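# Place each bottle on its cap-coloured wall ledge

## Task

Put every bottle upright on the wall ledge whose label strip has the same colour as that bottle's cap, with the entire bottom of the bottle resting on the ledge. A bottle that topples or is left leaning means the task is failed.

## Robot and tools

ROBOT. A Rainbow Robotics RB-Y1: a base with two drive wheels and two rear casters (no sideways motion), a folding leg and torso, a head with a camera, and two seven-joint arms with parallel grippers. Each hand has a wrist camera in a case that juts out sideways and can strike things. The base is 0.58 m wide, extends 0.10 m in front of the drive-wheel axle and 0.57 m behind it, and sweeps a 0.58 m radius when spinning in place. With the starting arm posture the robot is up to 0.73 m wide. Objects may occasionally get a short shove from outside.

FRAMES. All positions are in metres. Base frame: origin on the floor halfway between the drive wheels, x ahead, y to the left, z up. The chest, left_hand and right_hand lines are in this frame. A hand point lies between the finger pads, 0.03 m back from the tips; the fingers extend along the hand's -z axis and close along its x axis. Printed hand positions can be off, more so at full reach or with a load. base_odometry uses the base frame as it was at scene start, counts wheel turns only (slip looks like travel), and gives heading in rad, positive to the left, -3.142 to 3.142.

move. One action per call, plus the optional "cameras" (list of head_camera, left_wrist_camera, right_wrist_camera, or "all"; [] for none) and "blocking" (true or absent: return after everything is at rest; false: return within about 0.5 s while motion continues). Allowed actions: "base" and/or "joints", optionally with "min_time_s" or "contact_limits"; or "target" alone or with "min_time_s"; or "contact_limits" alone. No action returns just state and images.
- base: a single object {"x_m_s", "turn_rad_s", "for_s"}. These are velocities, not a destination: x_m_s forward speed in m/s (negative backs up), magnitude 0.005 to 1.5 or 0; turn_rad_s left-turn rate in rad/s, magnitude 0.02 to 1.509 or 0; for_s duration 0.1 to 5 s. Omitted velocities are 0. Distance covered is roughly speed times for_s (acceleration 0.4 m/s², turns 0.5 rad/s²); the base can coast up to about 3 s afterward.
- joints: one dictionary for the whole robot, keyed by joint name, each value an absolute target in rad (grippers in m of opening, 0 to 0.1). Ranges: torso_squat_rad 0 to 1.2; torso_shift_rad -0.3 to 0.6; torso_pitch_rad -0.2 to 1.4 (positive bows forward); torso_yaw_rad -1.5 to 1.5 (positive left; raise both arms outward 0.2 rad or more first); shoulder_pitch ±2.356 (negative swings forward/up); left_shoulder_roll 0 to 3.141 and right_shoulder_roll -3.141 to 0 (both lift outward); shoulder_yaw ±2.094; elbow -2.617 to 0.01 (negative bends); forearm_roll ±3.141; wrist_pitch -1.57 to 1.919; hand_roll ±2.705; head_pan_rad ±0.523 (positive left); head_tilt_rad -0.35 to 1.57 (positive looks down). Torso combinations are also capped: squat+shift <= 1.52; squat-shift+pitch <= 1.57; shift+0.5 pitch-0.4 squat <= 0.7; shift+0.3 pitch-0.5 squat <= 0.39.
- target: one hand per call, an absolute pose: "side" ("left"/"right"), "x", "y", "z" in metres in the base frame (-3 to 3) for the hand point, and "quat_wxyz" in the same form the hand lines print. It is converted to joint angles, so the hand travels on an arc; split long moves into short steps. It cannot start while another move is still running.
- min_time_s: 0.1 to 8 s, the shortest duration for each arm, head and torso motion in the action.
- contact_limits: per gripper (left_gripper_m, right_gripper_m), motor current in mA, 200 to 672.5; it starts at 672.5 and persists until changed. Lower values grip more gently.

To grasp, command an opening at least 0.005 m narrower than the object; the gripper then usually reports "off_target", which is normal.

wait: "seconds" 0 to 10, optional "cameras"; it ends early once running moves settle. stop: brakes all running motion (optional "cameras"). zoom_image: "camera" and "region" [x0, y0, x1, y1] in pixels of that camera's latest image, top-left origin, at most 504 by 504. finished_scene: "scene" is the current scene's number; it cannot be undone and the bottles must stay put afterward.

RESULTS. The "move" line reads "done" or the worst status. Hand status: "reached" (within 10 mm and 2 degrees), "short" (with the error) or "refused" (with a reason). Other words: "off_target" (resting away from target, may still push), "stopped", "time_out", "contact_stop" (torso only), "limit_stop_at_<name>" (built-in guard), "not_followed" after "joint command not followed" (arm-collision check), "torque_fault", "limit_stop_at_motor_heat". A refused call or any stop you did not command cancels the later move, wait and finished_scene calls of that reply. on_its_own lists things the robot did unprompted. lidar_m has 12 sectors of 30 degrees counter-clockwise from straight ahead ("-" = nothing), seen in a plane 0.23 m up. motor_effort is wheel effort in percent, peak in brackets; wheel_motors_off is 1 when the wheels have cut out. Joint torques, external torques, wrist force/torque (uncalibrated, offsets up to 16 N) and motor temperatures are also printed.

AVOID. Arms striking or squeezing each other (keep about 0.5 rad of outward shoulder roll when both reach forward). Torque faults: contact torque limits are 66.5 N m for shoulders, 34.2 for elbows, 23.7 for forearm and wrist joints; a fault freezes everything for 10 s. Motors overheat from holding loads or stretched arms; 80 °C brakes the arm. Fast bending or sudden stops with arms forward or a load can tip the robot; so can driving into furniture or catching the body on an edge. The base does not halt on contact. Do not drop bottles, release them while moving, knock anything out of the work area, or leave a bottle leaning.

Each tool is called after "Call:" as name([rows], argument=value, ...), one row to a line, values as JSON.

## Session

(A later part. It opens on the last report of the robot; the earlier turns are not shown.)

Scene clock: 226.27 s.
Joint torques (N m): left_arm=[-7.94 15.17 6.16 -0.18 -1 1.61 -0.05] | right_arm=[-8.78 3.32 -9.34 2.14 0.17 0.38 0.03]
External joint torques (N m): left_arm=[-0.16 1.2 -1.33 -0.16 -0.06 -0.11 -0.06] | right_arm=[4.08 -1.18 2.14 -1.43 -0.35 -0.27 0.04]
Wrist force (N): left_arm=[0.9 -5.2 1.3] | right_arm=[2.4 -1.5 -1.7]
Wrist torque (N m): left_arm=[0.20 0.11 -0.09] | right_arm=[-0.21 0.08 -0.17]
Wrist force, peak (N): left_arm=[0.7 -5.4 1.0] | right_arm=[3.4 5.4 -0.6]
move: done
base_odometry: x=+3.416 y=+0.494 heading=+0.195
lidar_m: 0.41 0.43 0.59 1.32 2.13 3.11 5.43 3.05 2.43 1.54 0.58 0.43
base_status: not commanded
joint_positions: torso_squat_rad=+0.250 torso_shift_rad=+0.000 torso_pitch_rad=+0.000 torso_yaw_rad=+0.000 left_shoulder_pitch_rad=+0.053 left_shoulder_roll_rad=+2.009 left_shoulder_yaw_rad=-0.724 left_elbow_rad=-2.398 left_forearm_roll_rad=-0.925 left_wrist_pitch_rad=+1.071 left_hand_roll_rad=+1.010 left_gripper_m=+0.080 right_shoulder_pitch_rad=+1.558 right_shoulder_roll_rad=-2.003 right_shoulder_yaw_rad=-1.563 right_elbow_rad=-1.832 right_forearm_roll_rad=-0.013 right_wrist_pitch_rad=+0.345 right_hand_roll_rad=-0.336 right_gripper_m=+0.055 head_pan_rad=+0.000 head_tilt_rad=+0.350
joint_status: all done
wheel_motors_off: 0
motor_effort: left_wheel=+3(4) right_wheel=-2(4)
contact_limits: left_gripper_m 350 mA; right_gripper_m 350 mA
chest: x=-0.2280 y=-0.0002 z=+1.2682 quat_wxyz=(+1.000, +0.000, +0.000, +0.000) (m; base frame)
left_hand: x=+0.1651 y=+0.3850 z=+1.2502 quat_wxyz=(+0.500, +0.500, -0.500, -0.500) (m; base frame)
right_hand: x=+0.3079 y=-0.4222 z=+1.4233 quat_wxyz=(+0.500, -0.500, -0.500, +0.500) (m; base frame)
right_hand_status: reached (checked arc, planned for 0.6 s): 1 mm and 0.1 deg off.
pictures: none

Call:
move(target={"side": "right", "x": 0.308, "y": -0.422, "z": 1.4232, "quat_wxyz": [0.5, -0.5, -0.5, 0.5]}, min_time_s=0.5)

Call:
move(joints={"right_gripper_m": 0.08}, cameras=["right_wrist_camera"])

Scene clock: 227.43 s.
Joint torques (N m): left_arm=[-7.78 14.74 6.44 -0.35 -0.93 1.71 -0.08] | right_arm=[-11.08 4.19 -9.63 2.64 0.39 0.42 -0.16]
External joint torques (N m): left_arm=[0 0.77 -1.06 -0.33 0.01 -0.01 -0.09] | right_arm=[1.78 -0.31 1.85 -0.94 -0.12 -0.24 -0.16]
Wrist force (N): left_arm=[0.9 -4.9 1.1] | right_arm=[2.7 0.3 -1.1]
Wrist torque (N m): left_arm=[0.17 0.11 -0.10] | right_arm=[-0.29 0.09 -0.21]
Wrist force, peak (N): left_arm=[1.1 -5.3 1.3] | right_arm=[3.3 0.6 -1.5]
move: done
base_odometry: x=+3.416 y=+0.494 heading=+0.195
lidar_m: 0.40 0.43 0.60 1.32 2.13 3.10 5.43 3.05 2.43 1.54 0.58 0.42
base_status: not commanded
joint_positions: torso_squat_rad=+0.250 torso_shift_rad=+0.000 torso_pitch_rad=+0.000 torso_yaw_rad=+0.000 left_shoulder_pitch_rad=+0.053 left_shoulder_roll_rad=+2.009 left_shoulder_yaw_rad=-0.724 left_elbow_rad=-2.398 left_forearm_roll_rad=-0.925 left_wrist_pitch_rad=+1.071 left_hand_roll_rad=+1.010 left_gripper_m=+0.080 right_shoulder_pitch_rad=+1.558 right_shoulder_roll_rad=-2.003 right_shoulder_yaw_rad=-1.564 right_elbow_rad=-1.832 right_forearm_roll_rad=-0.013 right_wrist_pitch_rad=+0.345 right_hand_roll_rad=-0.336 right_gripper_m=+0.055 head_pan_rad=+0.000 head_tilt_rad=+0.350
joint_status: all done
wheel_motors_off: 0
motor_effort: left_wheel=+4(4) right_wheel=-3(4)
contact_limits: left_gripper_m 350 mA; right_gripper_m 350 mA
chest: x=-0.2280 y=-0.0002 z=+1.2682 quat_wxyz=(+1.000, +0.000, +0.000, +0.000) (m; base frame)
left_hand: x=+0.1651 y=+0.3850 z=+1.2502 quat_wxyz=(+0.500, +0.500, -0.500, -0.500) (m; base frame)
right_hand: x=+0.3079 y=-0.4222 z=+1.4235 quat_wxyz=(+0.500, -0.500, -0.500, +0.500) (m; base frame)
right_hand_status: reached (checked arc, planned for 0.5 s): 0 mm and 0.1 deg off.
pictures: none

Scene clock: 228.20 s.
Joint torques (N m): left_arm=[-8.12 14.76 6.18 -0.18 -1.01 1.63 -0.07] | right_arm=[-12.14 4.73 -9.2 3.16 0.43 0.3 0.14]
External joint torques (N m): left_arm=[-0.35 0.79 -1.32 -0.17 -0.06 -0.09 -0.08] | right_arm=[0.72 0.23 2.28 -0.41 -0.09 -0.35 0.15]
Wrist force (N): left_arm=[0.8 -5.3 1.0] | right_arm=[3.6 4.6 0.2]
Wrist torque (N m): left_arm=[0.21 0.11 -0.10] | right_arm=[-0.27 0.14 -0.16]
Wrist force, peak (N): left_arm=[0.7 -5.5 0.9] | right_arm=[3.8 5.2 -0.1]
move: done
base_odometry: x=+3.416 y=+0.494 heading=+0.195
lidar_m: 0.41 0.43 0.60 1.31 2.13 3.10 5.43 3.05 2.43 1.54 0.58 0.43
base_status: not commanded
joint_positions: torso_squat_rad=+0.250 torso_shift_rad=+0.000 torso_pitch_rad=+0.000 torso_yaw_rad=+0.000 left_shoulder_pitch_rad=+0.053 left_shoulder_roll_rad=+2.009 left_shoulder_yaw_rad=-0.724 left_elbow_rad=-2.398 left_forearm_roll_rad=-0.925 left_wrist_pitch_rad=+1.071 left_hand_roll_rad=+1.010 left_gripper_m=+0.080 right_shoulder_pitch_rad=+1.558 right_shoulder_roll_rad=-2.003 right_shoulder_yaw_rad=-1.564 right_elbow_rad=-1.832 right_forearm_roll_rad=-0.013 right_wrist_pitch_rad=+0.345 right_hand_roll_rad=-0.336 right_gripper_m=+0.080 head_pan_rad=+0.000 head_tilt_rad=+0.350
joint_status: all done
wheel_motors_off: 0
motor_effort: left_wheel=+4(4) right_wheel=-3(4)
contact_limits: left_gripper_m 350 mA; right_gripper_m 350 mA
chest: x=-0.2280 y=-0.0002 z=+1.2682 quat_wxyz=(+1.000, +0.000, +0.000, +0.000) (m; base frame)
left_hand: x=+0.1651 y=+0.3850 z=+1.2502 quat_wxyz=(+0.500, +0.500, -0.500, -0.500) (m; base frame)
right_hand: x=+0.3079 y=-0.4222 z=+1.4235 quat_wxyz=(+0.500, -0.500, -0.500, +0.500) (m; base frame)
pictures: right_wrist_camera
camera_calibration:
right_wrist_camera: T_world_to_cam=[[-0.0175524, -0.998517, 0.0515356, -0.494372], [-0.49533, -0.0360899, -0.867955, 1.39988], [0.868527, -0.0407619, -0.493962, 0.490619], [0, 0, 0, 1]] pos_world=[0.25861, -0.423119, 1.48286]

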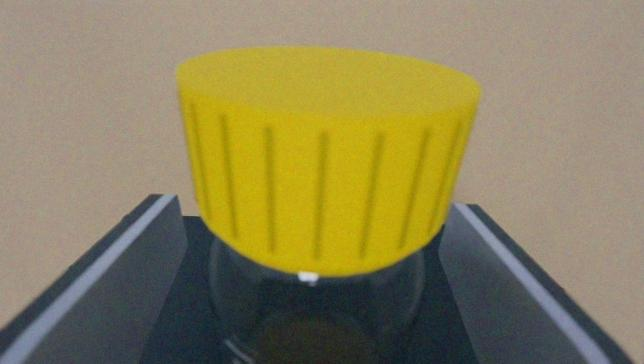

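Call:
move(target={"side": "right", "x": 0.307, "y": -0.4225, "z": 1.4295, "quat_wxyz": [0.5, -0.5, -0.5, 0.5]}, min_time_s=0.5)

Call:
move(joints={"right_gripper_m": 0.1})

Call:
move(target={"side": "right", "x": 0.275, "y": -0.423, "z": 1.434, "quat_wxyz": [0.5, -0.5, -0.5, 0.5]}, min_time_s=0.6)

Call:
move(target={"side": "right", "x": 0.24, "y": -0.423, "z": 1.438, "quat_wxyz": [0.5, -0.5, -0.5, 0.5]}, min_time_s=0.6, cameras=["right_wrist_camera"])

Scene clock: 229.47 s.
Joint torques (N m): left_arm=[-7.65 14.99 6.68 -0.29 -0.93 1.63 -0.03] | right_arm=[-13.45 5.09 -8.15 3.61 0.21 0.43 0.06]
External joint torques (N m): left_arm=[0.12 1.02 -0.82 -0.27 0.01 -0.08 -0.04] | right_arm=[-0.67 0.89 3.32 0 -0.3 -0.14 0.07]
Wrist force (N): left_arm=[0.5 -5.2 1.3] | right_arm=[3.5 4.6 0.7]
Wrist torque (N m): left_arm=[0.21 0.06 -0.11] | right_arm=[-0.25 0.10 -0.31]
Wrist force, peak (N): left_arm=[1.0 -5.5 1.1] | right_arm=[3.2 5.3 -0.2]
move: done
base_odometry: x=+3.416 y=+0.494 heading=+0.195
lidar_m: 0.41 0.43 0.59 1.32 2.13 3.11 5.43 3.05 2.42 1.55 0.59 0.43
base_status: not commanded
joint_positions: torso_squat_rad=+0.250 torso_shift_rad=+0.000 torso_pitch_rad=+0.000 torso_yaw_rad=+0.000 left_shoulder_pitch_rad=+0.053 left_shoulder_roll_rad=+2.009 left_shoulder_yaw_rad=-0.724 left_elbow_rad=-2.398 left_forearm_roll_rad=-0.925 left_wrist_pitch_rad=+1.071 left_hand_roll_rad=+1.010 left_gripper_m=+0.080 right_shoulder_pitch_rad=+1.541 right_shoulder_roll_rad=-1.998 right_shoulder_yaw_rad=-1.563 right_elbow_rad=-1.828 right_forearm_roll_rad=-0.056 right_wrist_pitch_rad=+0.336 right_hand_roll_rad=-0.297 right_gripper_m=+0.080 head_pan_rad=+0.000 head_tilt_rad=+0.350
joint_status: all done
wheel_motors_off: 0
motor_effort: left_wheel=+4(4) right_wheel=-3(4)
contact_limits: left_gripper_m 350 mA; right_gripper_m 350 mA
chest: x=-0.2280 y=-0.0002 z=+1.2682 quat_wxyz=(+1.000, +0.000, +0.000, +0.000) (m; base frame)
left_hand: x=+0.1651 y=+0.3850 z=+1.2502 quat_wxyz=(+0.500, +0.500, -0.500, -0.500) (m; base frame)
right_hand: x=+0.3070 y=-0.4223 z=+1.4294 quat_wxyz=(+0.499, -0.500, -0.501, +0.499) (m; base frame)
right_hand_status: reached (checked arc, planned for 0.5 s): 0 mm and 0.2 deg off.
pictures: none

Scene clock: 230.17 s.
Joint torques (N m): left_arm=[-7.68 14.69 6.36 -0.18 -0.93 1.67 -0.1] | right_arm=[-13.76 5.84 -8.99 3.86 0.39 0.49 0.07]
External joint torques (N m): left_arm=[0.09 0.72 -1.13 -0.16 0.02 -0.05 -0.12] | right_arm=[-0.98 1.64 2.48 0.26 -0.13 -0.09 0.08]
Wrist force (N): left_arm=[0.9 -5.1 1.2] | right_arm=[3.7 4.9 0.7]
Wrist torque (N m): left_arm=[0.19 0.12 -0.09] | right_arm=[-0.32 0.10 -0.37]
Wrist force, peak (N): left_arm=[0.9 -5.3 1.1] | right_arm=[3.9 5.0 0.6]
move: done
base_odometry: x=+3.416 y=+0.494 heading=+0.195
lidar_m: 0.41 0.43 0.59 1.31 2.13 3.11 5.43 3.04 2.42 1.55 0.59 0.43
base_status: not commanded
joint_positions: torso_squat_rad=+0.250 torso_shift_rad=+0.000 torso_pitch_rad=+0.000 torso_yaw_rad=+0.000 left_shoulder_pitch_rad=+0.053 left_shoulder_roll_rad=+2.009 left_shoulder_yaw_rad=-0.724 left_elbow_rad=-2.398 left_forearm_roll_rad=-0.925 left_wrist_pitch_rad=+1.071 left_hand_roll_rad=+1.010 left_gripper_m=+0.080 right_shoulder_pitch_rad=+1.541 right_shoulder_roll_rad=-1.998 right_shoulder_yaw_rad=-1.563 right_elbow_rad=-1.828 right_forearm_roll_rad=-0.056 right_wrist_pitch_rad=+0.336 right_hand_roll_rad=-0.297 right_gripper_m=+0.100 head_pan_rad=+0.000 head_tilt_rad=+0.350
joint_status: all done
wheel_motors_off: 0
motor_effort: left_wheel=+4(4) right_wheel=-3(4)
contact_limits: left_gripper_m 350 mA; right_gripper_m 350 mA
chest: x=-0.2280 y=-0.0002 z=+1.2682 quat_wxyz=(+1.000, +0.000, +0.000, +0.000) (m; base frame)
left_hand: x=+0.1651 y=+0.3850 z=+1.2502 quat_wxyz=(+0.500, +0.500, -0.500, -0.500) (m; base frame)
right_hand: x=+0.3070 y=-0.4223 z=+1.4294 quat_wxyz=(+0.499, -0.500, -0.501, +0.499) (m; base frame)
pictures: none

Scene clock: 231.20 s.
Joint torques (N m): left_arm=[-7.91 14.5 6.11 -0.37 -0.97 1.7 -0.13] | right_arm=[-11.76 3.16 -10.3 3.2 0.51 0.72 0]
External joint torques (N m): left_arm=[-0.13 0.53 -1.38 -0.35 -0.02 -0.02 -0.14] | right_arm=[-1.01 -0.1 0.99 -0.42 -0.05 0.25 0.01]
Wrist force (N): left_arm=[0.8 -5.2 1.2] | right_arm=[2.6 4.6 0.2]
Wrist torque (N m): left_arm=[0.19 0.12 -0.10] | right_arm=[-0.26 0.00 -0.35]
Wrist force, peak (N): left_arm=[1.1 -5.4 1.0] | right_arm=[3.5 5.4 0.5]
move: done
base_odometry: x=+3.416 y=+0.494 heading=+0.195
lidar_m: 0.41 0.43 0.60 1.31 2.12 3.11 5.42 3.04 2.42 1.54 0.58 0.43
base_status: not commanded
joint_positions: torso_squat_rad=+0.250 torso_shift_rad=+0.000 torso_pitch_rad=+0.000 torso_yaw_rad=+0.000 left_shoulder_pitch_rad=+0.053 left_shoulder_roll_rad=+2.009 left_shoulder_yaw_rad=-0.724 left_elbow_rad=-2.398 left_forearm_roll_rad=-0.925 left_wrist_pitch_rad=+1.071 left_hand_roll_rad=+1.010 left_gripper_m=+0.080 right_shoulder_pitch_rad=+1.529 right_shoulder_roll_rad=-1.885 right_shoulder_yaw_rad=-1.570 right_elbow_rad=-1.950 right_forearm_roll_rad=-0.119 right_wrist_pitch_rad=+0.346 right_hand_roll_rad=-0.236 right_gripper_m=+0.100 head_pan_rad=+0.000 head_tilt_rad=+0.350
joint_status: all done
wheel_motors_off: 0
motor_effort: left_wheel=+3(4) right_wheel=-3(4)
contact_limits: left_gripper_m 350 mA; right_gripper_m 350 mA
chest: x=-0.2280 y=-0.0002 z=+1.2682 quat_wxyz=(+1.000, +0.000, +0.000, +0.000) (m; base frame)
left_hand: x=+0.1651 y=+0.3850 z=+1.2502 quat_wxyz=(+0.500, +0.500, -0.500, -0.500) (m; base frame)
right_hand: x=+0.2751 y=-0.4231 z=+1.4337 quat_wxyz=(+0.500, -0.500, -0.500, +0.500) (m; base frame)
right_hand_status: reached (checked arc, planned for 0.6 s): 0 mm and 0.0 deg off.
pictures: none

Scene clock: 232.13 s.
Joint torques (N m): left_arm=[-7.93 14.7 6.39 -0.31 -0.91 1.76 -0.08] | right_arm=[-9.06 3.09 -10.93 3.26 0.47 0.36 -0.08]
External joint torques (N m): left_arm=[-0.15 0.73 -1.1 -0.29 0.04 0.04 -0.09] | right_arm=[-0.53 0.66 0.02 -0.42 -0.1 0 -0.07]
Wrist force (N): left_arm=[1.0 -5.1 1.0] | right_arm=[3.4 4.1 0.7]
Wrist torque (N m): left_arm=[0.18 0.12 -0.09] | right_arm=[-0.21 0.05 -0.36]
Wrist force, peak (N): left_arm=[0.8 -5.4 1.0] | right_arm=[4.1 4.6 0.5]
move: done
base_odometry: x=+3.416 y=+0.494 heading=+0.195
lidar_m: 0.41 0.43 0.59 1.32 2.13 3.10 5.43 3.05 2.42 1.54 0.57 0.43
base_status: not commanded
joint_positions: torso_squat_rad=+0.250 torso_shift_rad=+0.000 torso_pitch_rad=+0.000 torso_yaw_rad=+0.000 left_shoulder_pitch_rad=+0.053 left_shoulder_roll_rad=+2.009 left_shoulder_yaw_rad=-0.724 left_elbow_rad=-2.398 left_forearm_roll_rad=-0.925 left_wrist_pitch_rad=+1.071 left_hand_roll_rad=+1.010 left_gripper_m=+0.080 right_shoulder_pitch_rad=+1.527 right_shoulder_roll_rad=-1.759 right_shoulder_yaw_rad=-1.588 right_elbow_rad=-2.072 right_forearm_roll_rad=-0.178 right_wrist_pitch_rad=+0.345 right_hand_roll_rad=-0.183 right_gripper_m=+0.100 head_pan_rad=+0.000 head_tilt_rad=+0.350
joint_status: all done
wheel_motors_off: 0
motor_effort: left_wheel=+3(4) right_wheel=-3(4)
contact_limits: left_gripper_m 350 mA; right_gripper_m 350 mA
chest: x=-0.2280 y=-0.0002 z=+1.2682 quat_wxyz=(+1.000, +0.000, +0.000, +0.000) (m; base frame)
left_hand: x=+0.1651 y=+0.3849 z=+1.2502 quat_wxyz=(+0.500, +0.500, -0.500, -0.500) (m; base frame)
right_hand: x=+0.2401 y=-0.4231 z=+1.4378 quat_wxyz=(+0.500, -0.500, -0.500, +0.500) (m; base frame)
right_hand_status: reached (checked arc, planned for 0.6 s): 0 mm and 0.0 deg off.
pictures: right_wrist_camera
camera_calibration:
right_wrist_camera: T_world_to_cam=[[-0.0168419, -0.99853, 0.051515, -0.497307], [-0.495971, -0.0363936, -0.867576, 1.3781], [0.868176, -0.0401616, -0.494629, 0.557852], [0, 0, 0, 1]] pos_world=[0.19081, -0.424017, 1.49716]

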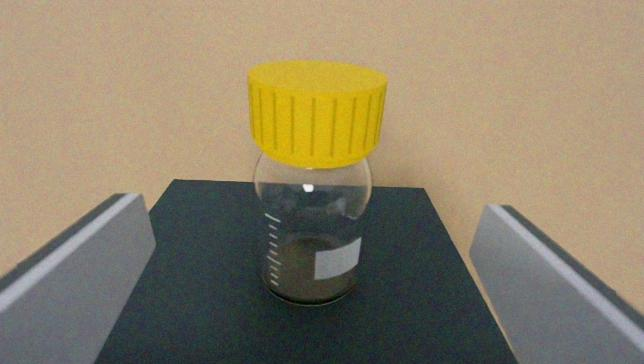

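Call:
move(target={"side": "right", "x": 0.19, "y": -0.415, "z": 1.435, "quat_wxyz": [0.5, -0.5, -0.5, 0.5]}, min_time_s=0.7)

Call:
move(target={"side": "right", "x": 0.152, "y": -0.387, "z": 1.39, "quat_wxyz": [0.5, -0.5, -0.5, 0.5]}, min_time_s=0.7)

Call:
move(target={"side": "right", "x": 0.15, "y": -0.28, "z": 1.36, "quat_wxyz": [0.5, -0.5, -0.5, 0.5]}, min_time_s=0.8)

Call:
move(target={"side": "right", "x": 0.165, "y": -0.16, "z": 1.36, "quat_wxyz": [0.5, -0.5, -0.5, 0.5]}, min_time_s=0.9)

Call:
move(joints={"right_gripper_m": 0.08})

Call:
move(target={"side": "right", "x": 0.175, "y": -0.078, "z": 1.35, "quat_wxyz": [0.5, -0.5, -0.5, 0.5]}, min_time_s=0.8, cameras=["right_wrist_camera"])

Scene clock: 234.23 s.
Joint torques (N m): left_arm=[-8.32 14.55 6.65 -0.27 -1.04 1.69 0.02] | right_arm=[-4.33 1.37 -10.07 3.42 0.51 0.49 0.03]
External joint torques (N m): left_arm=[-0.55 0.58 -0.84 -0.26 -0.1 -0.03 0.01] | right_arm=[1.05 0.01 0.1 -0.35 -0.08 0.16 0.04]
Wrist force (N): left_arm=[0.9 -5.2 1.0] | right_arm=[3.5 3.3 0.1]
Wrist torque (N m): left_arm=[0.20 0.11 -0.10] | right_arm=[-0.13 0.05 -0.33]
Wrist force, peak (N): left_arm=[1.1 -5.5 1.1] | right_arm=[3.9 4.7 0.5]
move: done
base_odometry: x=+3.416 y=+0.494 heading=+0.195
lidar_m: 0.41 0.43 0.59 1.32 2.13 3.11 5.44 3.05 2.43 1.54 0.58 0.42
base_status: not commanded
joint_positions: torso_squat_rad=+0.250 torso_shift_rad=+0.000 torso_pitch_rad=+0.000 torso_yaw_rad=+0.000 left_shoulder_pitch_rad=+0.053 left_shoulder_roll_rad=+2.009 left_shoulder_yaw_rad=-0.724 left_elbow_rad=-2.398 left_forearm_roll_rad=-0.925 left_wrist_pitch_rad=+1.071 left_hand_roll_rad=+1.010 left_gripper_m=+0.080 right_shoulder_pitch_rad=+1.530 right_shoulder_roll_rad=-1.580 right_shoulder_yaw_rad=-1.601 right_elbow_rad=-2.258 right_forearm_roll_rad=-0.201 right_wrist_pitch_rad=+0.353 right_hand_roll_rad=-0.170 right_gripper_m=+0.100 head_pan_rad=+0.000 head_tilt_rad=+0.350
joint_status: all done
wheel_motors_off: 0
motor_effort: left_wheel=+4(4) right_wheel=-2(4)
contact_limits: left_gripper_m 350 mA; right_gripper_m 350 mA
chest: x=-0.2280 y=-0.0002 z=+1.2682 quat_wxyz=(+1.000, +0.000, +0.000, +0.000) (m; base frame)
left_hand: x=+0.1651 y=+0.3849 z=+1.2502 quat_wxyz=(+0.500, +0.500, -0.500, -0.500) (m; base frame)
right_hand: x=+0.1905 y=-0.4149 z=+1.4349 quat_wxyz=(+0.500, -0.500, -0.500, +0.500) (m; base frame)
right_hand_status: reached (checked arc, planned for 0.7 s): 1 mm and 0.0 deg off.
pictures: none

Scene clock: 235.27 s.
Joint torques (N m): left_arm=[-7.89 14.43 6.49 -0.11 -0.96 1.58 0.07] | right_arm=[-3.84 -0.64 -6.6 2.73 0.52 0.62 -0.12]
External joint torques (N m): left_arm=[-0.11 0.46 -1 -0.09 -0.01 -0.14 0.06] | right_arm=[-0.57 0 2.56 0.08 -0.24 0.01 -0.11]
Wrist force (N): left_arm=[0.7 -5.5 1.1] | right_arm=[3.1 4.0 0.6]
Wrist torque (N m): left_arm=[0.23 0.08 -0.11] | right_arm=[-0.15 0.01 -0.11]
Wrist force, peak (N): left_arm=[0.7 -5.5 1.1] | right_arm=[3.4 5.4 0.9]
move: done
base_odometry: x=+3.416 y=+0.494 heading=+0.195
lidar_m: 0.41 0.43 0.60 1.31 2.13 3.11 5.43 3.05 2.42 1.54 0.58 0.42
base_status: not commanded
joint_positions: torso_squat_rad=+0.250 torso_shift_rad=+0.000 torso_pitch_rad=+0.000 torso_yaw_rad=+0.000 left_shoulder_pitch_rad=+0.053 left_shoulder_roll_rad=+2.009 left_shoulder_yaw_rad=-0.724 left_elbow_rad=-2.398 left_forearm_roll_rad=-0.925 left_wrist_pitch_rad=+1.071 left_hand_roll_rad=+1.010 left_gripper_m=+0.080 right_shoulder_pitch_rad=+1.439 right_shoulder_roll_rad=-1.466 right_shoulder_yaw_rad=-1.397 right_elbow_rad=-2.499 right_forearm_roll_rad=+0.049 right_wrist_pitch_rad=+0.478 right_hand_roll_rad=-0.316 right_gripper_m=+0.100 head_pan_rad=+0.000 head_tilt_rad=+0.350
joint_status: all done
wheel_motors_off: 0
motor_effort: left_wheel=+4(4) right_wheel=-3(4)
contact_limits: left_gripper_m 350 mA; right_gripper_m 350 mA
chest: x=-0.2280 y=-0.0002 z=+1.2682 quat_wxyz=(+1.000, +0.000, +0.000, +0.000) (m; base frame)
left_hand: x=+0.1651 y=+0.3850 z=+1.2502 quat_wxyz=(+0.500, +0.500, -0.500, -0.500) (m; base frame)
right_hand: x=+0.1520 y=-0.3868 z=+1.3900 quat_wxyz=(+0.501, -0.499, -0.499, +0.501) (m; base frame)
right_hand_status: reached (checked arc, planned for 0.7 s): 0 mm and 0.2 deg off.
pictures: none

Scene clock: 236.40 s.
Joint torques (N m): left_arm=[-8.1 14.91 6.09 -0.28 -0.91 1.69 0.04] | right_arm=[-5.6 -0.84 -5.75 2.2 0.7 0.81 0]
External joint torques (N m): left_arm=[-0.33 0.94 -1.41 -0.27 0.04 -0.02 0.03] | right_arm=[-0.88 -0.21 2.56 0.1 -0.03 0.06 0.01]
Wrist force (N): left_arm=[0.9 -5.2 1.2] | right_arm=[3.0 4.2 0.5]
Wrist torque (N m): left_arm=[0.20 0.12 -0.10] | right_arm=[-0.23 0.11 -0.12]
Wrist force, peak (N): left_arm=[0.6 -5.5 1.1] | right_arm=[4.2 4.3 0.3]
move: short
base_odometry: x=+3.416 y=+0.494 heading=+0.195
lidar_m: 0.41 0.43 0.60 1.32 2.13 3.11 5.43 3.04 2.43 1.54 0.58 0.43
base_status: not commanded
joint_positions: torso_squat_rad=+0.250 torso_shift_rad=+0.000 torso_pitch_rad=+0.000 torso_yaw_rad=+0.000 left_shoulder_pitch_rad=+0.053 left_shoulder_roll_rad=+2.009 left_shoulder_yaw_rad=-0.724 left_elbow_rad=-2.398 left_forearm_roll_rad=-0.925 left_wrist_pitch_rad=+1.071 left_hand_roll_rad=+1.010 left_gripper_m=+0.080 right_shoulder_pitch_rad=+1.382 right_shoulder_roll_rad=-1.611 right_shoulder_yaw_rad=-1.313 right_elbow_rad=-2.617 right_forearm_roll_rad=+0.163 right_wrist_pitch_rad=+0.479 right_hand_roll_rad=-0.397 right_gripper_m=+0.100 head_pan_rad=+0.000 head_tilt_rad=+0.350
joint_status: all done
wheel_motors_off: 0
motor_effort: left_wheel=+3(4) right_wheel=-3(4)
contact_limits: left_gripper_m 350 mA; right_gripper_m 350 mA
chest: x=-0.2280 y=-0.0002 z=+1.2682 quat_wxyz=(+1.000, +0.000, +0.000, +0.000) (m; base frame)
left_hand: x=+0.1651 y=+0.3850 z=+1.2502 quat_wxyz=(+0.500, +0.500, -0.500, -0.500) (m; base frame)
right_hand: x=+0.1507 y=-0.2805 z=+1.3601 quat_wxyz=(+0.443, -0.417, -0.548, +0.574) (m; base frame)
right_hand_status: short (checked arc, as near as the solve gets, planned for 0.8 s): 1 mm and 15.4 deg off. The place is met; only the turn is off.
pictures: none

Scene clock: 238.30 s.
Joint torques (N m): left_arm=[-8.17 14.61 6.47 -0.13 -0.94 1.74 -0.03] | right_arm=[-13.51 4.68 -5.04 3.16 1.34 1.11 0.05]
External joint torques (N m): left_arm=[-0.39 0.64 -1.03 -0.11 0 0.03 -0.04] | right_arm=[-0.21 0.93 1.24 -0.24 -0.14 -0.17 0.06]
Wrist force (N): left_arm=[1.0 -5.1 1.1] | right_arm=[3.1 5.1 0.6]
Wrist torque (N m): left_arm=[0.20 0.13 -0.11] | right_arm=[-0.27 0.06 -0.17]
Wrist force, peak (N): left_arm=[0.8 -5.6 1.0] | right_arm=[3.2 5.6 -0.8]
move: short
base_odometry: x=+3.416 y=+0.494 heading=+0.195
lidar_m: 0.41 0.43 0.59 1.32 2.12 3.11 5.43 3.05 2.43 1.55 0.58 0.43
base_status: not commanded
joint_positions: torso_squat_rad=+0.250 torso_shift_rad=+0.000 torso_pitch_rad=+0.000 torso_yaw_rad=+0.000 left_shoulder_pitch_rad=+0.053 left_shoulder_roll_rad=+2.009 left_shoulder_yaw_rad=-0.724 left_elbow_rad=-2.398 left_forearm_roll_rad=-0.925 left_wrist_pitch_rad=+1.071 left_hand_roll_rad=+1.010 left_gripper_m=+0.080 right_shoulder_pitch_rad=+0.980 right_shoulder_roll_rad=-2.784 right_shoulder_yaw_rad=-1.312 right_elbow_rad=-2.617 right_forearm_roll_rad=-0.579 right_wrist_pitch_rad=+1.912 right_hand_roll_rad=-0.701 right_gripper_m=+0.100 head_pan_rad=+0.000 head_tilt_rad=+0.350
joint_status: all done
wheel_motors_off: 0
motor_effort: left_wheel=+4(4) right_wheel=-2(4)
contact_limits: left_gripper_m 350 mA; right_gripper_m 350 mA
chest: x=-0.2280 y=-0.0002 z=+1.2682 quat_wxyz=(+1.000, +0.000, +0.000, +0.000) (m; base frame)
left_hand: x=+0.1651 y=+0.3850 z=+1.2501 quat_wxyz=(+0.500, +0.500, -0.500, -0.500) (m; base frame)
right_hand: x=+0.1659 y=-0.1594 z=+1.3601 quat_wxyz=(+0.555, -0.536, -0.440, +0.459) (m; base frame)
right_hand_status: short (checked arc, as near as the solve gets, planned for 1.3 s): 1 mm and 11.2 deg off. The place is met; only the turn is off.
pictures: none

Scene clock: 239.00 s.
Joint torques (N m): left_arm=[-7.87 14.93 6.53 -0.42 -1.03 1.72 -0.15] | right_arm=[-13.73 4.35 -4.2 3.23 1.49 0.91 0.21]
External joint torques (N m): left_arm=[-0.09 0.96 -0.97 -0.4 -0.08 0 -0.16] | right_arm=[-0.43 0.6 2.08 -0.17 0.01 -0.37 0.22]
Wrist force (N): left_arm=[1.1 -5.1 1.1] | right_arm=[3.1 4.4 0.2]
Wrist torque (N m): left_arm=[0.19 0.15 -0.10] | right_arm=[-0.27 0.07 -0.19]
Wrist force, peak (N): left_arm=[0.8 -5.3 1.2] | right_arm=[3.1 5.4 -0.1]
move: done
base_odometry: x=+3.416 y=+0.494 heading=+0.195
lidar_m: 0.41 0.43 0.59 1.31 2.13 3.10 5.43 3.05 2.42 1.54 0.58 0.42
base_status: not commanded
joint_positions: torso_squat_rad=+0.250 torso_shift_rad=+0.000 torso_pitch_rad=+0.000 torso_yaw_rad=+0.000 left_shoulder_pitch_rad=+0.053 left_shoulder_roll_rad=+2.009 left_shoulder_yaw_rad=-0.724 left_elbow_rad=-2.398 left_forearm_roll_rad=-0.925 left_wrist_pitch_rad=+1.071 left_hand_roll_rad=+1.010 left_gripper_m=+0.080 right_shoulder_pitch_rad=+0.980 right_shoulder_roll_rad=-2.784 right_shoulder_yaw_rad=-1.312 right_elbow_rad=-2.617 right_forearm_roll_rad=-0.579 right_wrist_pitch_rad=+1.912 right_hand_roll_rad=-0.701 right_gripper_m=+0.080 head_pan_rad=+0.000 head_tilt_rad=+0.350
joint_status: all done
wheel_motors_off: 0
motor_effort: left_wheel=+4(4) right_wheel=-2(4)
contact_limits: left_gripper_m 350 mA; right_gripper_m 350 mA
chest: x=-0.2280 y=-0.0002 z=+1.2682 quat_wxyz=(+1.000, +0.000, +0.000, +0.000) (m; base frame)
left_hand: x=+0.1651 y=+0.3850 z=+1.2501 quat_wxyz=(+0.500, +0.500, -0.500, -0.500) (m; base frame)
right_hand: x=+0.1659 y=-0.1594 z=+1.3601 quat_wxyz=(+0.555, -0.536, -0.440, +0.459) (m; base frame)
pictures: none

Scene clock: 240.13 s.
Joint torques (N m): left_arm=[-8.03 14.71 6.32 -0.18 -0.96 1.68 0.01] | right_arm=[-13.14 6.28 -6.79 3.17 1.41 1.19 -0.03]
External joint torques (N m): left_arm=[-0.26 0.74 -1.18 -0.16 -0.02 -0.04 0] | right_arm=[1.17 0.35 -0.21 -0.04 -0.05 -0.12 -0.03]
Wrist force (N): left_arm=[1.0 -5.0 0.8] | right_arm=[2.8 4.8 1.1]
Wrist torque (N m): left_arm=[0.18 0.13 -0.09] | right_arm=[-0.25 0.01 -0.13]
Wrist force, peak (N): left_arm=[0.6 -5.4 1.5] | right_arm=[4.3 5.1 1.1]
move: done
base_odometry: x=+3.416 y=+0.494 heading=+0.195
lidar_m: 0.41 0.43 0.60 1.31 2.13 3.10 5.43 3.05 2.43 1.54 0.58 0.43
base_status: not commanded
joint_positions: torso_squat_rad=+0.250 torso_shift_rad=+0.000 torso_pitch_rad=+0.000 torso_yaw_rad=+0.000 left_shoulder_pitch_rad=+0.053 left_shoulder_roll_rad=+2.009 left_shoulder_yaw_rad=-0.724 left_elbow_rad=-2.398 left_forearm_roll_rad=-0.925 left_wrist_pitch_rad=+1.071 left_hand_roll_rad=+1.010 left_gripper_m=+0.080 right_shoulder_pitch_rad=+1.002 right_shoulder_roll_rad=-2.986 right_shoulder_yaw_rad=-1.324 right_elbow_rad=-2.516 right_forearm_roll_rad=-0.457 right_wrist_pitch_rad=+1.865 right_hand_roll_rad=-0.728 right_gripper_m=+0.080 head_pan_rad=+0.000 head_tilt_rad=+0.350
joint_status: all done
wheel_motors_off: 0
motor_effort: left_wheel=+4(4) right_wheel=-3(4)
contact_limits: left_gripper_m 350 mA; right_gripper_m 350 mA
chest: x=-0.2280 y=-0.0002 z=+1.2682 quat_wxyz=(+1.000, +0.000, +0.000, +0.000) (m; base frame)
left_hand: x=+0.1651 y=+0.3850 z=+1.2501 quat_wxyz=(+0.500, +0.500, -0.500, -0.500) (m; base frame)
right_hand: x=+0.1750 y=-0.0780 z=+1.3501 quat_wxyz=(+0.500, -0.500, -0.500, +0.500) (m; base frame)
right_hand_status: reached (checked arc, planned for 0.8 s): 0 mm and 0.0 deg off.
pictures: right_wrist_camera
camera_calibration:
right_wrist_camera: T_world_to_cam=[[-0.0169556, -0.998519, 0.051704, -0.149544], [-0.496215, -0.0364902, -0.867432, 1.28211], [0.868034, -0.0403641, -0.494861, 0.58518], [0, 0, 0, 1]] pos_world=[0.12571, -0.078918, 1.40946]

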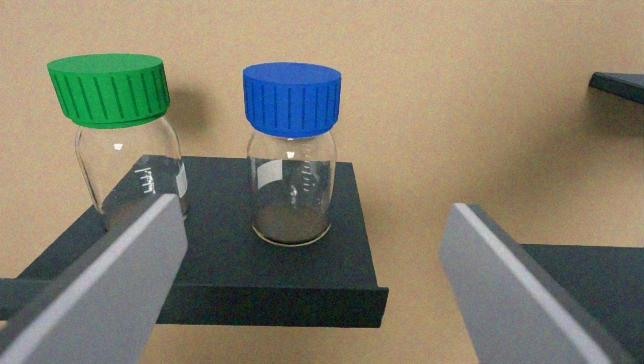

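Call:
move(target={"side": "right", "x": 0.215, "y": -0.067, "z": 1.34, "quat_wxyz": [0.5, -0.5, -0.5, 0.5]}, min_time_s=0.7, cameras=["right_wrist_camera"])

Scene clock: 241.97 s.
Joint torques (N m): left_arm=[-7.74 14.96 6.43 -0.4 -1.01 1.75 -0.04] | right_arm=[-14.54 5.83 -4.9 3.53 1.52 1.39 0.15]
External joint torques (N m): left_arm=[0.04 0.99 -1.06 -0.38 -0.06 0.03 -0.06] | right_arm=[1.35 -0.86 2.33 0.05 0 0.12 0.15]
Wrist force (N): left_arm=[0.7 -5.0 1.1] | right_arm=[3.0 4.8 0.5]
Wrist torque (N m): left_arm=[0.17 0.09 -0.10] | right_arm=[-0.27 0.05 -0.34]
Wrist force, peak (N): left_arm=[0.9 -5.4 1.3] | right_arm=[3.6 5.3 0.9]
move: done
base_odometry: x=+3.416 y=+0.494 heading=+0.195
lidar_m: 0.41 0.43 0.60 1.31 2.13 3.11 5.43 3.05 2.42 1.55 0.58 0.42
base_status: not commanded
joint_positions: torso_squat_rad=+0.250 torso_shift_rad=+0.000 torso_pitch_rad=+0.000 torso_yaw_rad=+0.000 left_shoulder_pitch_rad=+0.053 left_shoulder_roll_rad=+2.009 left_shoulder_yaw_rad=-0.724 left_elbow_rad=-2.398 left_forearm_roll_rad=-0.925 left_wrist_pitch_rad=+1.071 left_hand_roll_rad=+1.010 left_gripper_m=+0.080 right_shoulder_pitch_rad=+1.047 right_shoulder_roll_rad=-3.020 right_shoulder_yaw_rad=-1.279 right_elbow_rad=-2.355 right_forearm_roll_rad=-0.381 right_wrist_pitch_rad=+1.749 right_hand_roll_rad=-0.698 right_gripper_m=+0.080 head_pan_rad=+0.000 head_tilt_rad=+0.350
joint_status: all done
wheel_motors_off: 0
motor_effort: left_wheel=+4(4) right_wheel=-4(4)
contact_limits: left_gripper_m 350 mA; right_gripper_m 350 mA
chest: x=-0.2280 y=-0.0002 z=+1.2682 quat_wxyz=(+1.000, +0.000, +0.000, +0.000) (m; base frame)
left_hand: x=+0.1651 y=+0.3850 z=+1.2501 quat_wxyz=(+0.500, +0.500, -0.500, -0.500) (m; base frame)
right_hand: x=+0.2147 y=-0.0671 z=+1.3403 quat_wxyz=(+0.500, -0.500, -0.500, +0.500) (m; base frame)
right_hand_status: reached (checked arc, planned for 0.7 s): 0 mm and 0.0 deg off.
pictures: right_wrist_camera
camera_calibration:
right_wrist_camera: T_world_to_cam=[[-0.0167327, -0.998553, 0.0511089, -0.136687], [-0.495884, -0.0360988, -0.867638, 1.29391], [0.868228, -0.039862, -0.494562, 0.545978], [0, 0, 0, 1]] pos_world=[0.165311, -0.0680165, 1.39966]

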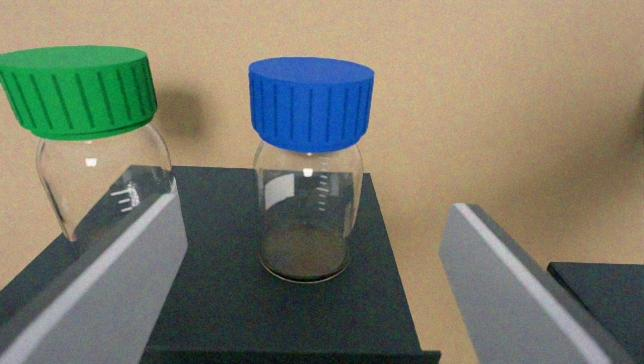

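Call:
move(joints={"right_gripper_m": 0.071})

Call:
move(target={"side": "right", "x": 0.245, "y": -0.0645, "z": 1.334, "quat_wxyz": [0.5, -0.5, -0.5, 0.5]}, min_time_s=0.7, cameras=["right_wrist_camera"])

Scene clock: 243.43 s.
Joint torques (N m): left_arm=[-8.23 14.82 6.17 -0.34 -0.89 1.67 0.03] | right_arm=[-14.37 5.57 -5.06 3.38 1.44 1.15 0.2]
External joint torques (N m): left_arm=[-0.45 0.85 -1.32 -0.32 0.05 -0.04 0.01] | right_arm=[1.52 -1.12 2.17 -0.09 -0.08 -0.12 0.2]
Wrist force (N): left_arm=[0.8 -5.2 1.0] | right_arm=[2.9 4.5 0.5]
Wrist torque (N m): left_arm=[0.22 0.10 -0.09] | right_arm=[-0.27 0.05 -0.35]
Wrist force, peak (N): left_arm=[0.9 -5.4 1.4] | right_arm=[3.1 5.5 0.8]
move: done
base_odometry: x=+3.416 y=+0.494 heading=+0.195
lidar_m: 0.41 0.43 0.60 1.32 2.13 3.11 5.42 3.04 2.42 1.54 0.58 0.42
base_status: not commanded
joint_positions: torso_squat_rad=+0.250 torso_shift_rad=+0.000 torso_pitch_rad=+0.000 torso_yaw_rad=+0.000 left_shoulder_pitch_rad=+0.053 left_shoulder_roll_rad=+2.009 left_shoulder_yaw_rad=-0.724 left_elbow_rad=-2.398 left_forearm_roll_rad=-0.925 left_wrist_pitch_rad=+1.071 left_hand_roll_rad=+1.010 left_gripper_m=+0.080 right_shoulder_pitch_rad=+1.047 right_shoulder_roll_rad=-3.020 right_shoulder_yaw_rad=-1.279 right_elbow_rad=-2.355 right_forearm_roll_rad=-0.381 right_wrist_pitch_rad=+1.749 right_hand_roll_rad=-0.698 right_gripper_m=+0.071 head_pan_rad=+0.000 head_tilt_rad=+0.350
joint_status: all done
wheel_motors_off: 0
motor_effort: left_wheel=+3(4) right_wheel=-3(4)
contact_limits: left_gripper_m 350 mA; right_gripper_m 350 mA
chest: x=-0.2280 y=-0.0002 z=+1.2682 quat_wxyz=(+1.000, +0.000, +0.000, +0.000) (m; base frame)
left_hand: x=+0.1651 y=+0.3850 z=+1.2501 quat_wxyz=(+0.500, +0.500, -0.500, -0.500) (m; base frame)
right_hand: x=+0.2147 y=-0.0671 z=+1.3403 quat_wxyz=(+0.500, -0.500, -0.500, +0.500) (m; base frame)
pictures: none

Scene clock: 244.47 s.
Joint torques (N m): left_arm=[-8 14.76 6.38 -0.44 -1 1.59 -0.06] | right_arm=[-16.08 6.7 -5.12 3.78 1.5 1.19 0.15]
External joint torques (N m): left_arm=[-0.22 0.79 -1.12 -0.42 -0.06 -0.13 -0.07] | right_arm=[0.94 -0.38 2.51 0.04 -0.05 -0.05 0.15]
Wrist force (N): left_arm=[0.8 -5.1 1.2] | right_arm=[3.5 4.1 0.8]
Wrist torque (N m): left_arm=[0.19 0.11 -0.09] | right_arm=[-0.23 0.11 -0.30]
Wrist force, peak (N): left_arm=[1.0 -5.4 1.0] | right_arm=[3.9 4.9 1.0]
move: done
base_odometry: x=+3.416 y=+0.494 heading=+0.195
lidar_m: 0.41 0.43 0.59 1.32 2.12 3.11 5.43 3.05 2.42 1.55 0.59 0.43
base_status: not commanded
joint_positions: torso_squat_rad=+0.250 torso_shift_rad=+0.000 torso_pitch_rad=+0.000 torso_yaw_rad=+0.000 left_shoulder_pitch_rad=+0.053 left_shoulder_roll_rad=+2.009 left_shoulder_yaw_rad=-0.724 left_elbow_rad=-2.398 left_forearm_roll_rad=-0.925 left_wrist_pitch_rad=+1.071 left_hand_roll_rad=+1.010 left_gripper_m=+0.080 right_shoulder_pitch_rad=+1.079 right_shoulder_roll_rad=-3.033 right_shoulder_yaw_rad=-1.250 right_elbow_rad=-2.239 right_forearm_roll_rad=-0.332 right_wrist_pitch_rad=+1.654 right_hand_roll_rad=-0.681 right_gripper_m=+0.071 head_pan_rad=+0.000 head_tilt_rad=+0.350
joint_status: all done
wheel_motors_off: 0
motor_effort: left_wheel=+3(4) right_wheel=-3(4)
contact_limits: left_gripper_m 350 mA; right_gripper_m 350 mA
chest: x=-0.2280 y=-0.0002 z=+1.2682 quat_wxyz=(+1.000, +0.000, +0.000, +0.000) (m; base frame)
left_hand: x=+0.1651 y=+0.3850 z=+1.2501 quat_wxyz=(+0.500, +0.500, -0.500, -0.500) (m; base frame)
right_hand: x=+0.2449 y=-0.0645 z=+1.3343 quat_wxyz=(+0.500, -0.500, -0.500, +0.500) (m; base frame)
right_hand_status: reached (checked arc, planned for 0.7 s): 0 mm and 0.0 deg off.
pictures: right_wrist_camera
camera_calibration:
right_wrist_camera: T_world_to_cam=[[-0.0167774, -0.998557, 0.0510204, -0.133147], [-0.495958, -0.0359963, -0.8676, 1.30375], [0.868184, -0.03986, -0.494639, 0.517009], [0, 0, 0, 1]] pos_world=[0.19551, -0.0654164, 1.39366]

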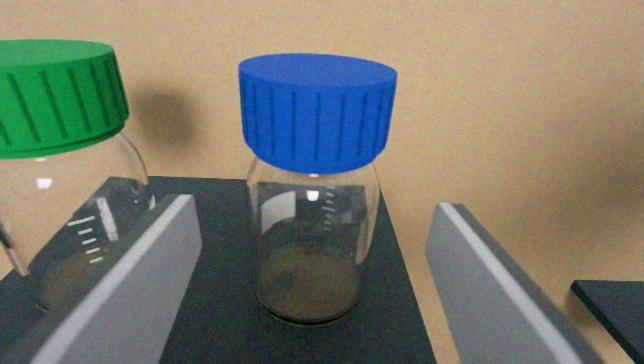

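Call:
move(target={"side": "right", "x": 0.28, "y": -0.064, "z": 1.332, "quat_wxyz": [0.5, -0.5, -0.5, 0.5]}, min_time_s=0.7, cameras=["right_wrist_camera"])

Scene clock: 246.03 s.
Joint torques (N m): left_arm=[-8.34 14.68 6.13 -0.35 -1.08 1.7 0.03] | right_arm=[-17.22 7.48 -5.49 4.05 1.54 1.26 0.09]
External joint torques (N m): left_arm=[-0.57 0.71 -1.36 -0.33 -0.13 -0.02 0.02] | right_arm=[1.04 0 2.52 -0.09 -0.01 0.05 0.1]
Wrist force (N): left_arm=[0.7 -5.1 1.1] | right_arm=[2.9 4.8 1.2]
Wrist torque (N m): left_arm=[0.18 0.11 -0.10] | right_arm=[-0.33 -0.01 -0.31]
Wrist force, peak (N): left_arm=[0.9 -5.5 1.0] | right_arm=[2.9 5.4 1.3]
move: done
base_odometry: x=+3.416 y=+0.494 heading=+0.195
lidar_m: 0.41 0.43 0.59 1.31 2.13 3.11 5.43 3.04 2.42 1.54 0.58 0.42
base_status: not commanded
joint_positions: torso_squat_rad=+0.250 torso_shift_rad=+0.000 torso_pitch_rad=+0.000 torso_yaw_rad=+0.000 left_shoulder_pitch_rad=+0.053 left_shoulder_roll_rad=+2.009 left_shoulder_yaw_rad=-0.724 left_elbow_rad=-2.398 left_forearm_roll_rad=-0.925 left_wrist_pitch_rad=+1.071 left_hand_roll_rad=+1.010 left_gripper_m=+0.080 right_shoulder_pitch_rad=+1.109 right_shoulder_roll_rad=-3.043 right_shoulder_yaw_rad=-1.230 right_elbow_rad=-2.102 right_forearm_roll_rad=-0.295 right_wrist_pitch_rad=+1.536 right_hand_roll_rad=-0.658 right_gripper_m=+0.071 head_pan_rad=+0.000 head_tilt_rad=+0.350
joint_status: all done
wheel_motors_off: 0
motor_effort: left_wheel=+3(4) right_wheel=-3(4)
contact_limits: left_gripper_m 350 mA; right_gripper_m 350 mA
chest: x=-0.2280 y=-0.0002 z=+1.2682 quat_wxyz=(+1.000, +0.000, +0.000, +0.000) (m; base frame)
left_hand: x=+0.1651 y=+0.3850 z=+1.2501 quat_wxyz=(+0.500, +0.500, -0.500, -0.500) (m; base frame)
right_hand: x=+0.2798 y=-0.0641 z=+1.3323 quat_wxyz=(+0.500, -0.500, -0.500, +0.500) (m; base frame)
right_hand_status: reached (checked arc, planned for 0.7 s): 0 mm and 0.0 deg off.
pictures: right_wrist_camera
camera_calibration:
right_wrist_camera: T_world_to_cam=[[-0.0167774, -0.998557, 0.0510204, -0.13206], [-0.495958, -0.0359963, -0.8676, 1.31933], [0.868184, -0.03986, -0.494639, 0.485736], [0, 0, 0, 1]] pos_world=[0.23041, -0.0650164, 1.39166]

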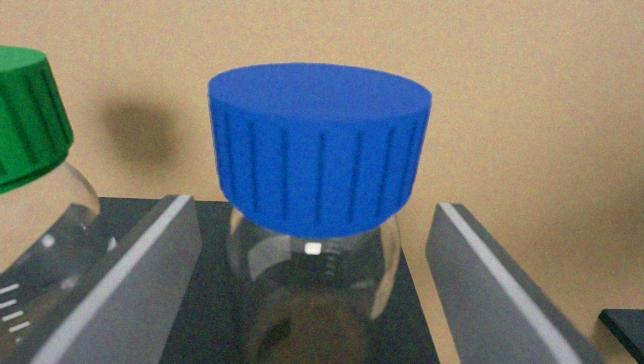

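Call:
move(target={"side": "right", "x": 0.304, "y": -0.063, "z": 1.3305, "quat_wxyz": [0.5, -0.5, -0.5, 0.5]}, min_time_s=0.7, cameras=["right_wrist_camera"])

Scene clock: 247.43 s.
Joint torques (N m): left_arm=[-7.84 14.65 6.35 -0.37 -0.97 1.61 -0.09] | right_arm=[-17.94 6.99 -6.14 4.51 1.54 1.15 0.04]
External joint torques (N m): left_arm=[-0.06 0.68 -1.14 -0.35 -0.03 -0.1 -0.11] | right_arm=[1.21 -0.82 2.06 0.09 -0.01 -0.04 0.04]
Wrist force (N): left_arm=[0.9 -5.1 1.0] | right_arm=[2.9 4.8 1.0]
Wrist torque (N m): left_arm=[0.18 0.12 -0.11] | right_arm=[-0.34 0.04 -0.29]
Wrist force, peak (N): left_arm=[0.8 -5.5 1.2] | right_arm=[4.0 5.0 0.6]
move: done
base_odometry: x=+3.416 y=+0.494 heading=+0.195
lidar_m: 0.41 0.43 0.60 1.31 2.13 3.10 5.43 3.04 2.43 1.55 0.58 0.42
base_status: not commanded
joint_positions: torso_squat_rad=+0.250 torso_shift_rad=+0.000 torso_pitch_rad=+0.000 torso_yaw_rad=+0.000 left_shoulder_pitch_rad=+0.053 left_shoulder_roll_rad=+2.009 left_shoulder_yaw_rad=-0.724 left_elbow_rad=-2.398 left_forearm_roll_rad=-0.925 left_wrist_pitch_rad=+1.071 left_hand_roll_rad=+1.010 left_gripper_m=+0.080 right_shoulder_pitch_rad=+1.130 right_shoulder_roll_rad=-3.060 right_shoulder_yaw_rad=-1.222 right_elbow_rad=-1.999 right_forearm_roll_rad=-0.277 right_wrist_pitch_rad=+1.456 right_hand_roll_rad=-0.645 right_gripper_m=+0.071 head_pan_rad=+0.000 head_tilt_rad=+0.350
joint_status: all done
wheel_motors_off: 0
motor_effort: left_wheel=+4(4) right_wheel=-3(4)
contact_limits: left_gripper_m 350 mA; right_gripper_m 350 mA
chest: x=-0.2280 y=-0.0002 z=+1.2682 quat_wxyz=(+1.000, +0.000, +0.000, +0.000) (m; base frame)
left_hand: x=+0.1651 y=+0.3850 z=+1.2501 quat_wxyz=(+0.500, +0.500, -0.500, -0.500) (m; base frame)
right_hand: x=+0.3039 y=-0.0630 z=+1.3308 quat_wxyz=(+0.500, -0.500, -0.500, +0.500) (m; base frame)
right_hand_status: reached (checked arc, planned for 0.7 s): 0 mm and 0.0 deg off.
pictures: right_wrist_camera
camera_calibration:
right_wrist_camera: T_world_to_cam=[[-0.0167774, -0.998557, 0.0510204, -0.130479], [-0.495958, -0.0359963, -0.8676, 1.33007], [0.868184, -0.03986, -0.494639, 0.464028], [0, 0, 0, 1]] pos_world=[0.25461, -0.0639164, 1.39016]

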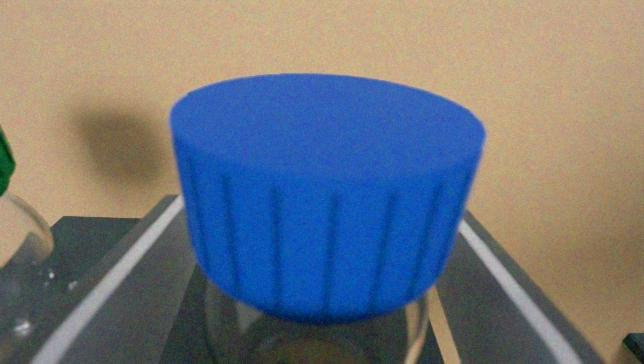

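Call:
move(joints={"right_gripper_m": 0.042}, cameras=["right_wrist_camera"])

Scene clock: 248.40 s.
Joint torques (N m): left_arm=[-8.15 14.53 6.45 -0.22 -0.85 1.64 0.05] | right_arm=[-17.41 7.47 -5.96 4.36 1.39 1.09 0.26]
External joint torques (N m): left_arm=[-0.37 0.56 -1.05 -0.2 0.1 -0.08 0.04] | right_arm=[1.75 -0.35 2.24 -0.07 -0.16 -0.1 0.27]
Wrist force (N): left_arm=[0.6 -5.3 1.0] | right_arm=[2.3 3.8 0.4]
Wrist torque (N m): left_arm=[0.21 0.09 -0.11] | right_arm=[-0.28 0.03 -0.29]
Wrist force, peak (N): left_arm=[0.7 -5.4 1.0] | right_arm=[3.2 5.3 0.7]
move: off_target
base_odometry: x=+3.416 y=+0.494 heading=+0.195
lidar_m: 0.41 0.42 0.60 1.32 2.13 3.11 5.43 3.05 2.42 1.54 0.58 0.43
base_status: not commanded
joint_positions: torso_squat_rad=+0.250 torso_shift_rad=+0.000 torso_pitch_rad=+0.000 torso_yaw_rad=+0.000 left_shoulder_pitch_rad=+0.053 left_shoulder_roll_rad=+2.009 left_shoulder_yaw_rad=-0.724 left_elbow_rad=-2.398 left_forearm_roll_rad=-0.925 left_wrist_pitch_rad=+1.071 left_hand_roll_rad=+1.010 left_gripper_m=+0.080 right_shoulder_pitch_rad=+1.130 right_shoulder_roll_rad=-3.060 right_shoulder_yaw_rad=-1.222 right_elbow_rad=-1.999 right_forearm_roll_rad=-0.276 right_wrist_pitch_rad=+1.456 right_hand_roll_rad=-0.645 right_gripper_m=+0.055 head_pan_rad=+0.000 head_tilt_rad=+0.350
joint_status: right_gripper_m off_target (ended at +0.055, target +0.042)
wheel_motors_off: 0
motor_effort: left_wheel=+4(4) right_wheel=-3(4)
contact_limits: left_gripper_m 350 mA; right_gripper_m 350 mA
chest: x=-0.2280 y=-0.0002 z=+1.2682 quat_wxyz=(+1.000, +0.000, +0.000, +0.000) (m; base frame)
left_hand: x=+0.1651 y=+0.3850 z=+1.2501 quat_wxyz=(+0.500, +0.500, -0.500, -0.500) (m; base frame)
right_hand: x=+0.3039 y=-0.0630 z=+1.3308 quat_wxyz=(+0.500, -0.500, -0.500, +0.500) (m; base frame)
pictures: right_wrist_camera
camera_calibration:
right_wrist_camera: T_world_to_cam=[[-0.0167774, -0.998557, 0.0510204, -0.130479], [-0.495958, -0.0359963, -0.8676, 1.33007], [0.868184, -0.03986, -0.494639, 0.464028], [0, 0, 0, 1]] pos_world=[0.25461, -0.0639164, 1.39016]

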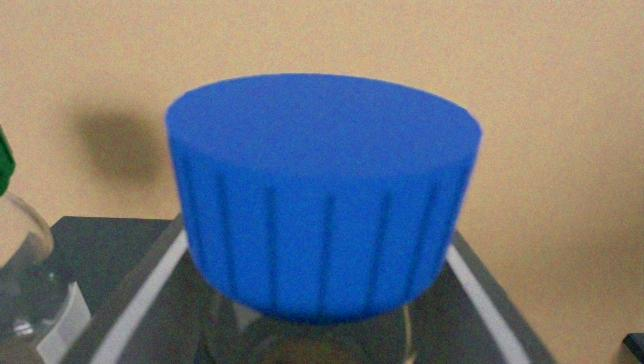

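Call:
move(target={"side": "right", "x": 0.303, "y": -0.063, "z": 1.368, "quat_wxyz": [0.5, -0.5, -0.5, 0.5]}, min_time_s=0.8)

Call:
move(target={"side": "right", "x": 0.262, "y": -0.063, "z": 1.373, "quat_wxyz": [0.5, -0.5, -0.5, 0.5]}, min_time_s=0.7, cameras=["right_wrist_camera"])

Scene clock: 252.17 s.
Joint torques (N m): left_arm=[-8.1 14.6 6.19 -0.35 -1.01 1.68 -0.09] | right_arm=[-20.32 8.67 -8.74 4.75 1.61 0.96 0.11]
External joint torques (N m): left_arm=[-0.32 0.63 -1.3 -0.33 -0.07 -0.03 -0.1] | right_arm=[-1.65 1.16 -0.47 -0.3 0 -0.12 0.12]
Wrist force (N): left_arm=[1.1 -5.2 0.9] | right_arm=[3.7 5.7 0.8]
Wrist torque (N m): left_arm=[0.21 0.14 -0.09] | right_arm=[-0.19 0.13 -0.33]
Wrist force, peak (N): left_arm=[1.0 -5.4 1.3] | right_arm=[3.4 7.0 0.3]
move: done
base_odometry: x=+3.416 y=+0.494 heading=+0.195
lidar_m: 0.41 0.43 0.59 1.32 2.14 3.10 5.43 3.05 2.43 1.55 0.58 0.43
base_status: not commanded
joint_positions: torso_squat_rad=+0.250 torso_shift_rad=+0.000 torso_pitch_rad=+0.000 torso_yaw_rad=+0.000 left_shoulder_pitch_rad=+0.053 left_shoulder_roll_rad=+2.009 left_shoulder_yaw_rad=-0.724 left_elbow_rad=-2.398 left_forearm_roll_rad=-0.925 left_wrist_pitch_rad=+1.071 left_hand_roll_rad=+1.010 left_gripper_m=+0.080 right_shoulder_pitch_rad=+1.059 right_shoulder_roll_rad=-3.006 right_shoulder_yaw_rad=-1.261 right_elbow_rad=-2.002 right_forearm_roll_rad=-0.355 right_wrist_pitch_rad=+1.405 right_hand_roll_rad=-0.578 right_gripper_m=+0.055 head_pan_rad=+0.000 head_tilt_rad=+0.350
joint_status: all done
wheel_motors_off: 0
motor_effort: left_wheel=+4(4) right_wheel=-4(4)
contact_limits: left_gripper_m 350 mA; right_gripper_m 350 mA
chest: x=-0.2280 y=-0.0002 z=+1.2682 quat_wxyz=(+1.000, +0.000, +0.000, +0.000) (m; base frame)
left_hand: x=+0.1651 y=+0.3850 z=+1.2501 quat_wxyz=(+0.500, +0.500, -0.500, -0.500) (m; base frame)
right_hand: x=+0.3030 y=-0.0631 z=+1.3676 quat_wxyz=(+0.500, -0.500, -0.500, +0.500) (m; base frame)
right_hand_status: reached (checked arc, planned for 0.8 s): 0 mm and 0.0 deg off.
pictures: none

Scene clock: 253.20 s.
Joint torques (N m): left_arm=[-7.78 14.93 6.26 -0.29 -1 1.72 -0.07] | right_arm=[-18.46 8.43 -7.92 4.66 1.71 1.34 -0.16]
External joint torques (N m): left_arm=[0 0.96 -1.23 -0.27 -0.05 0 -0.09] | right_arm=[-1.38 1.49 -0.04 -0.12 0.08 0.23 -0.15]
Wrist force (N): left_arm=[1.0 -5.2 0.8] | right_arm=[3.4 6.3 0.4]
Wrist torque (N m): left_arm=[0.20 0.14 -0.09] | right_arm=[-0.26 0.11 -0.13]
Wrist force, peak (N): left_arm=[0.8 -5.5 1.2] | right_arm=[3.8 7.4 0.4]
move: done
base_odometry: x=+3.416 y=+0.494 heading=+0.195
lidar_m: 0.41 0.42 0.59 1.32 2.13 3.10 5.43 3.05 2.42 1.54 0.58 0.43
base_status: not commanded
joint_positions: torso_squat_rad=+0.250 torso_shift_rad=+0.000 torso_pitch_rad=+0.000 torso_yaw_rad=+0.000 left_shoulder_pitch_rad=+0.053 left_shoulder_roll_rad=+2.009 left_shoulder_yaw_rad=-0.724 left_elbow_rad=-2.398 left_forearm_roll_rad=-0.925 left_wrist_pitch_rad=+1.071 left_hand_roll_rad=+1.010 left_gripper_m=+0.080 right_shoulder_pitch_rad=+1.011 right_shoulder_roll_rad=-2.975 right_shoulder_yaw_rad=-1.287 right_elbow_rad=-2.166 right_forearm_roll_rad=-0.405 right_wrist_pitch_rad=+1.528 right_hand_roll_rad=-0.597 right_gripper_m=+0.055 head_pan_rad=+0.000 head_tilt_rad=+0.350
joint_status: all done
wheel_motors_off: 0
motor_effort: left_wheel=+4(4) right_wheel=-3(4)
contact_limits: left_gripper_m 350 mA; right_gripper_m 350 mA
chest: x=-0.2280 y=-0.0002 z=+1.2682 quat_wxyz=(+1.000, +0.000, +0.000, +0.000) (m; base frame)
left_hand: x=+0.1651 y=+0.3850 z=+1.2501 quat_wxyz=(+0.500, +0.500, -0.500, -0.500) (m; base frame)
right_hand: x=+0.2623 y=-0.0630 z=+1.3726 quat_wxyz=(+0.500, -0.500, -0.500, +0.500) (m; base frame)
right_hand_status: reached (checked arc, planned for 0.7 s): 0 mm and 0.1 deg off.
pictures: right_wrist_camera
camera_calibration:
right_wrist_camera: T_world_to_cam=[[-0.0167589, -0.998496, 0.0522021, -0.135009], [-0.496804, -0.0369928, -0.867074, 1.34516], [0.867701, -0.0404654, -0.495437, 0.522079], [0, 0, 0, 1]] pos_world=[0.213009, -0.0639184, 1.43206]

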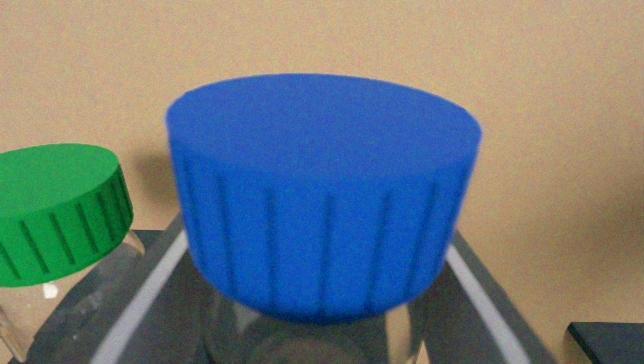

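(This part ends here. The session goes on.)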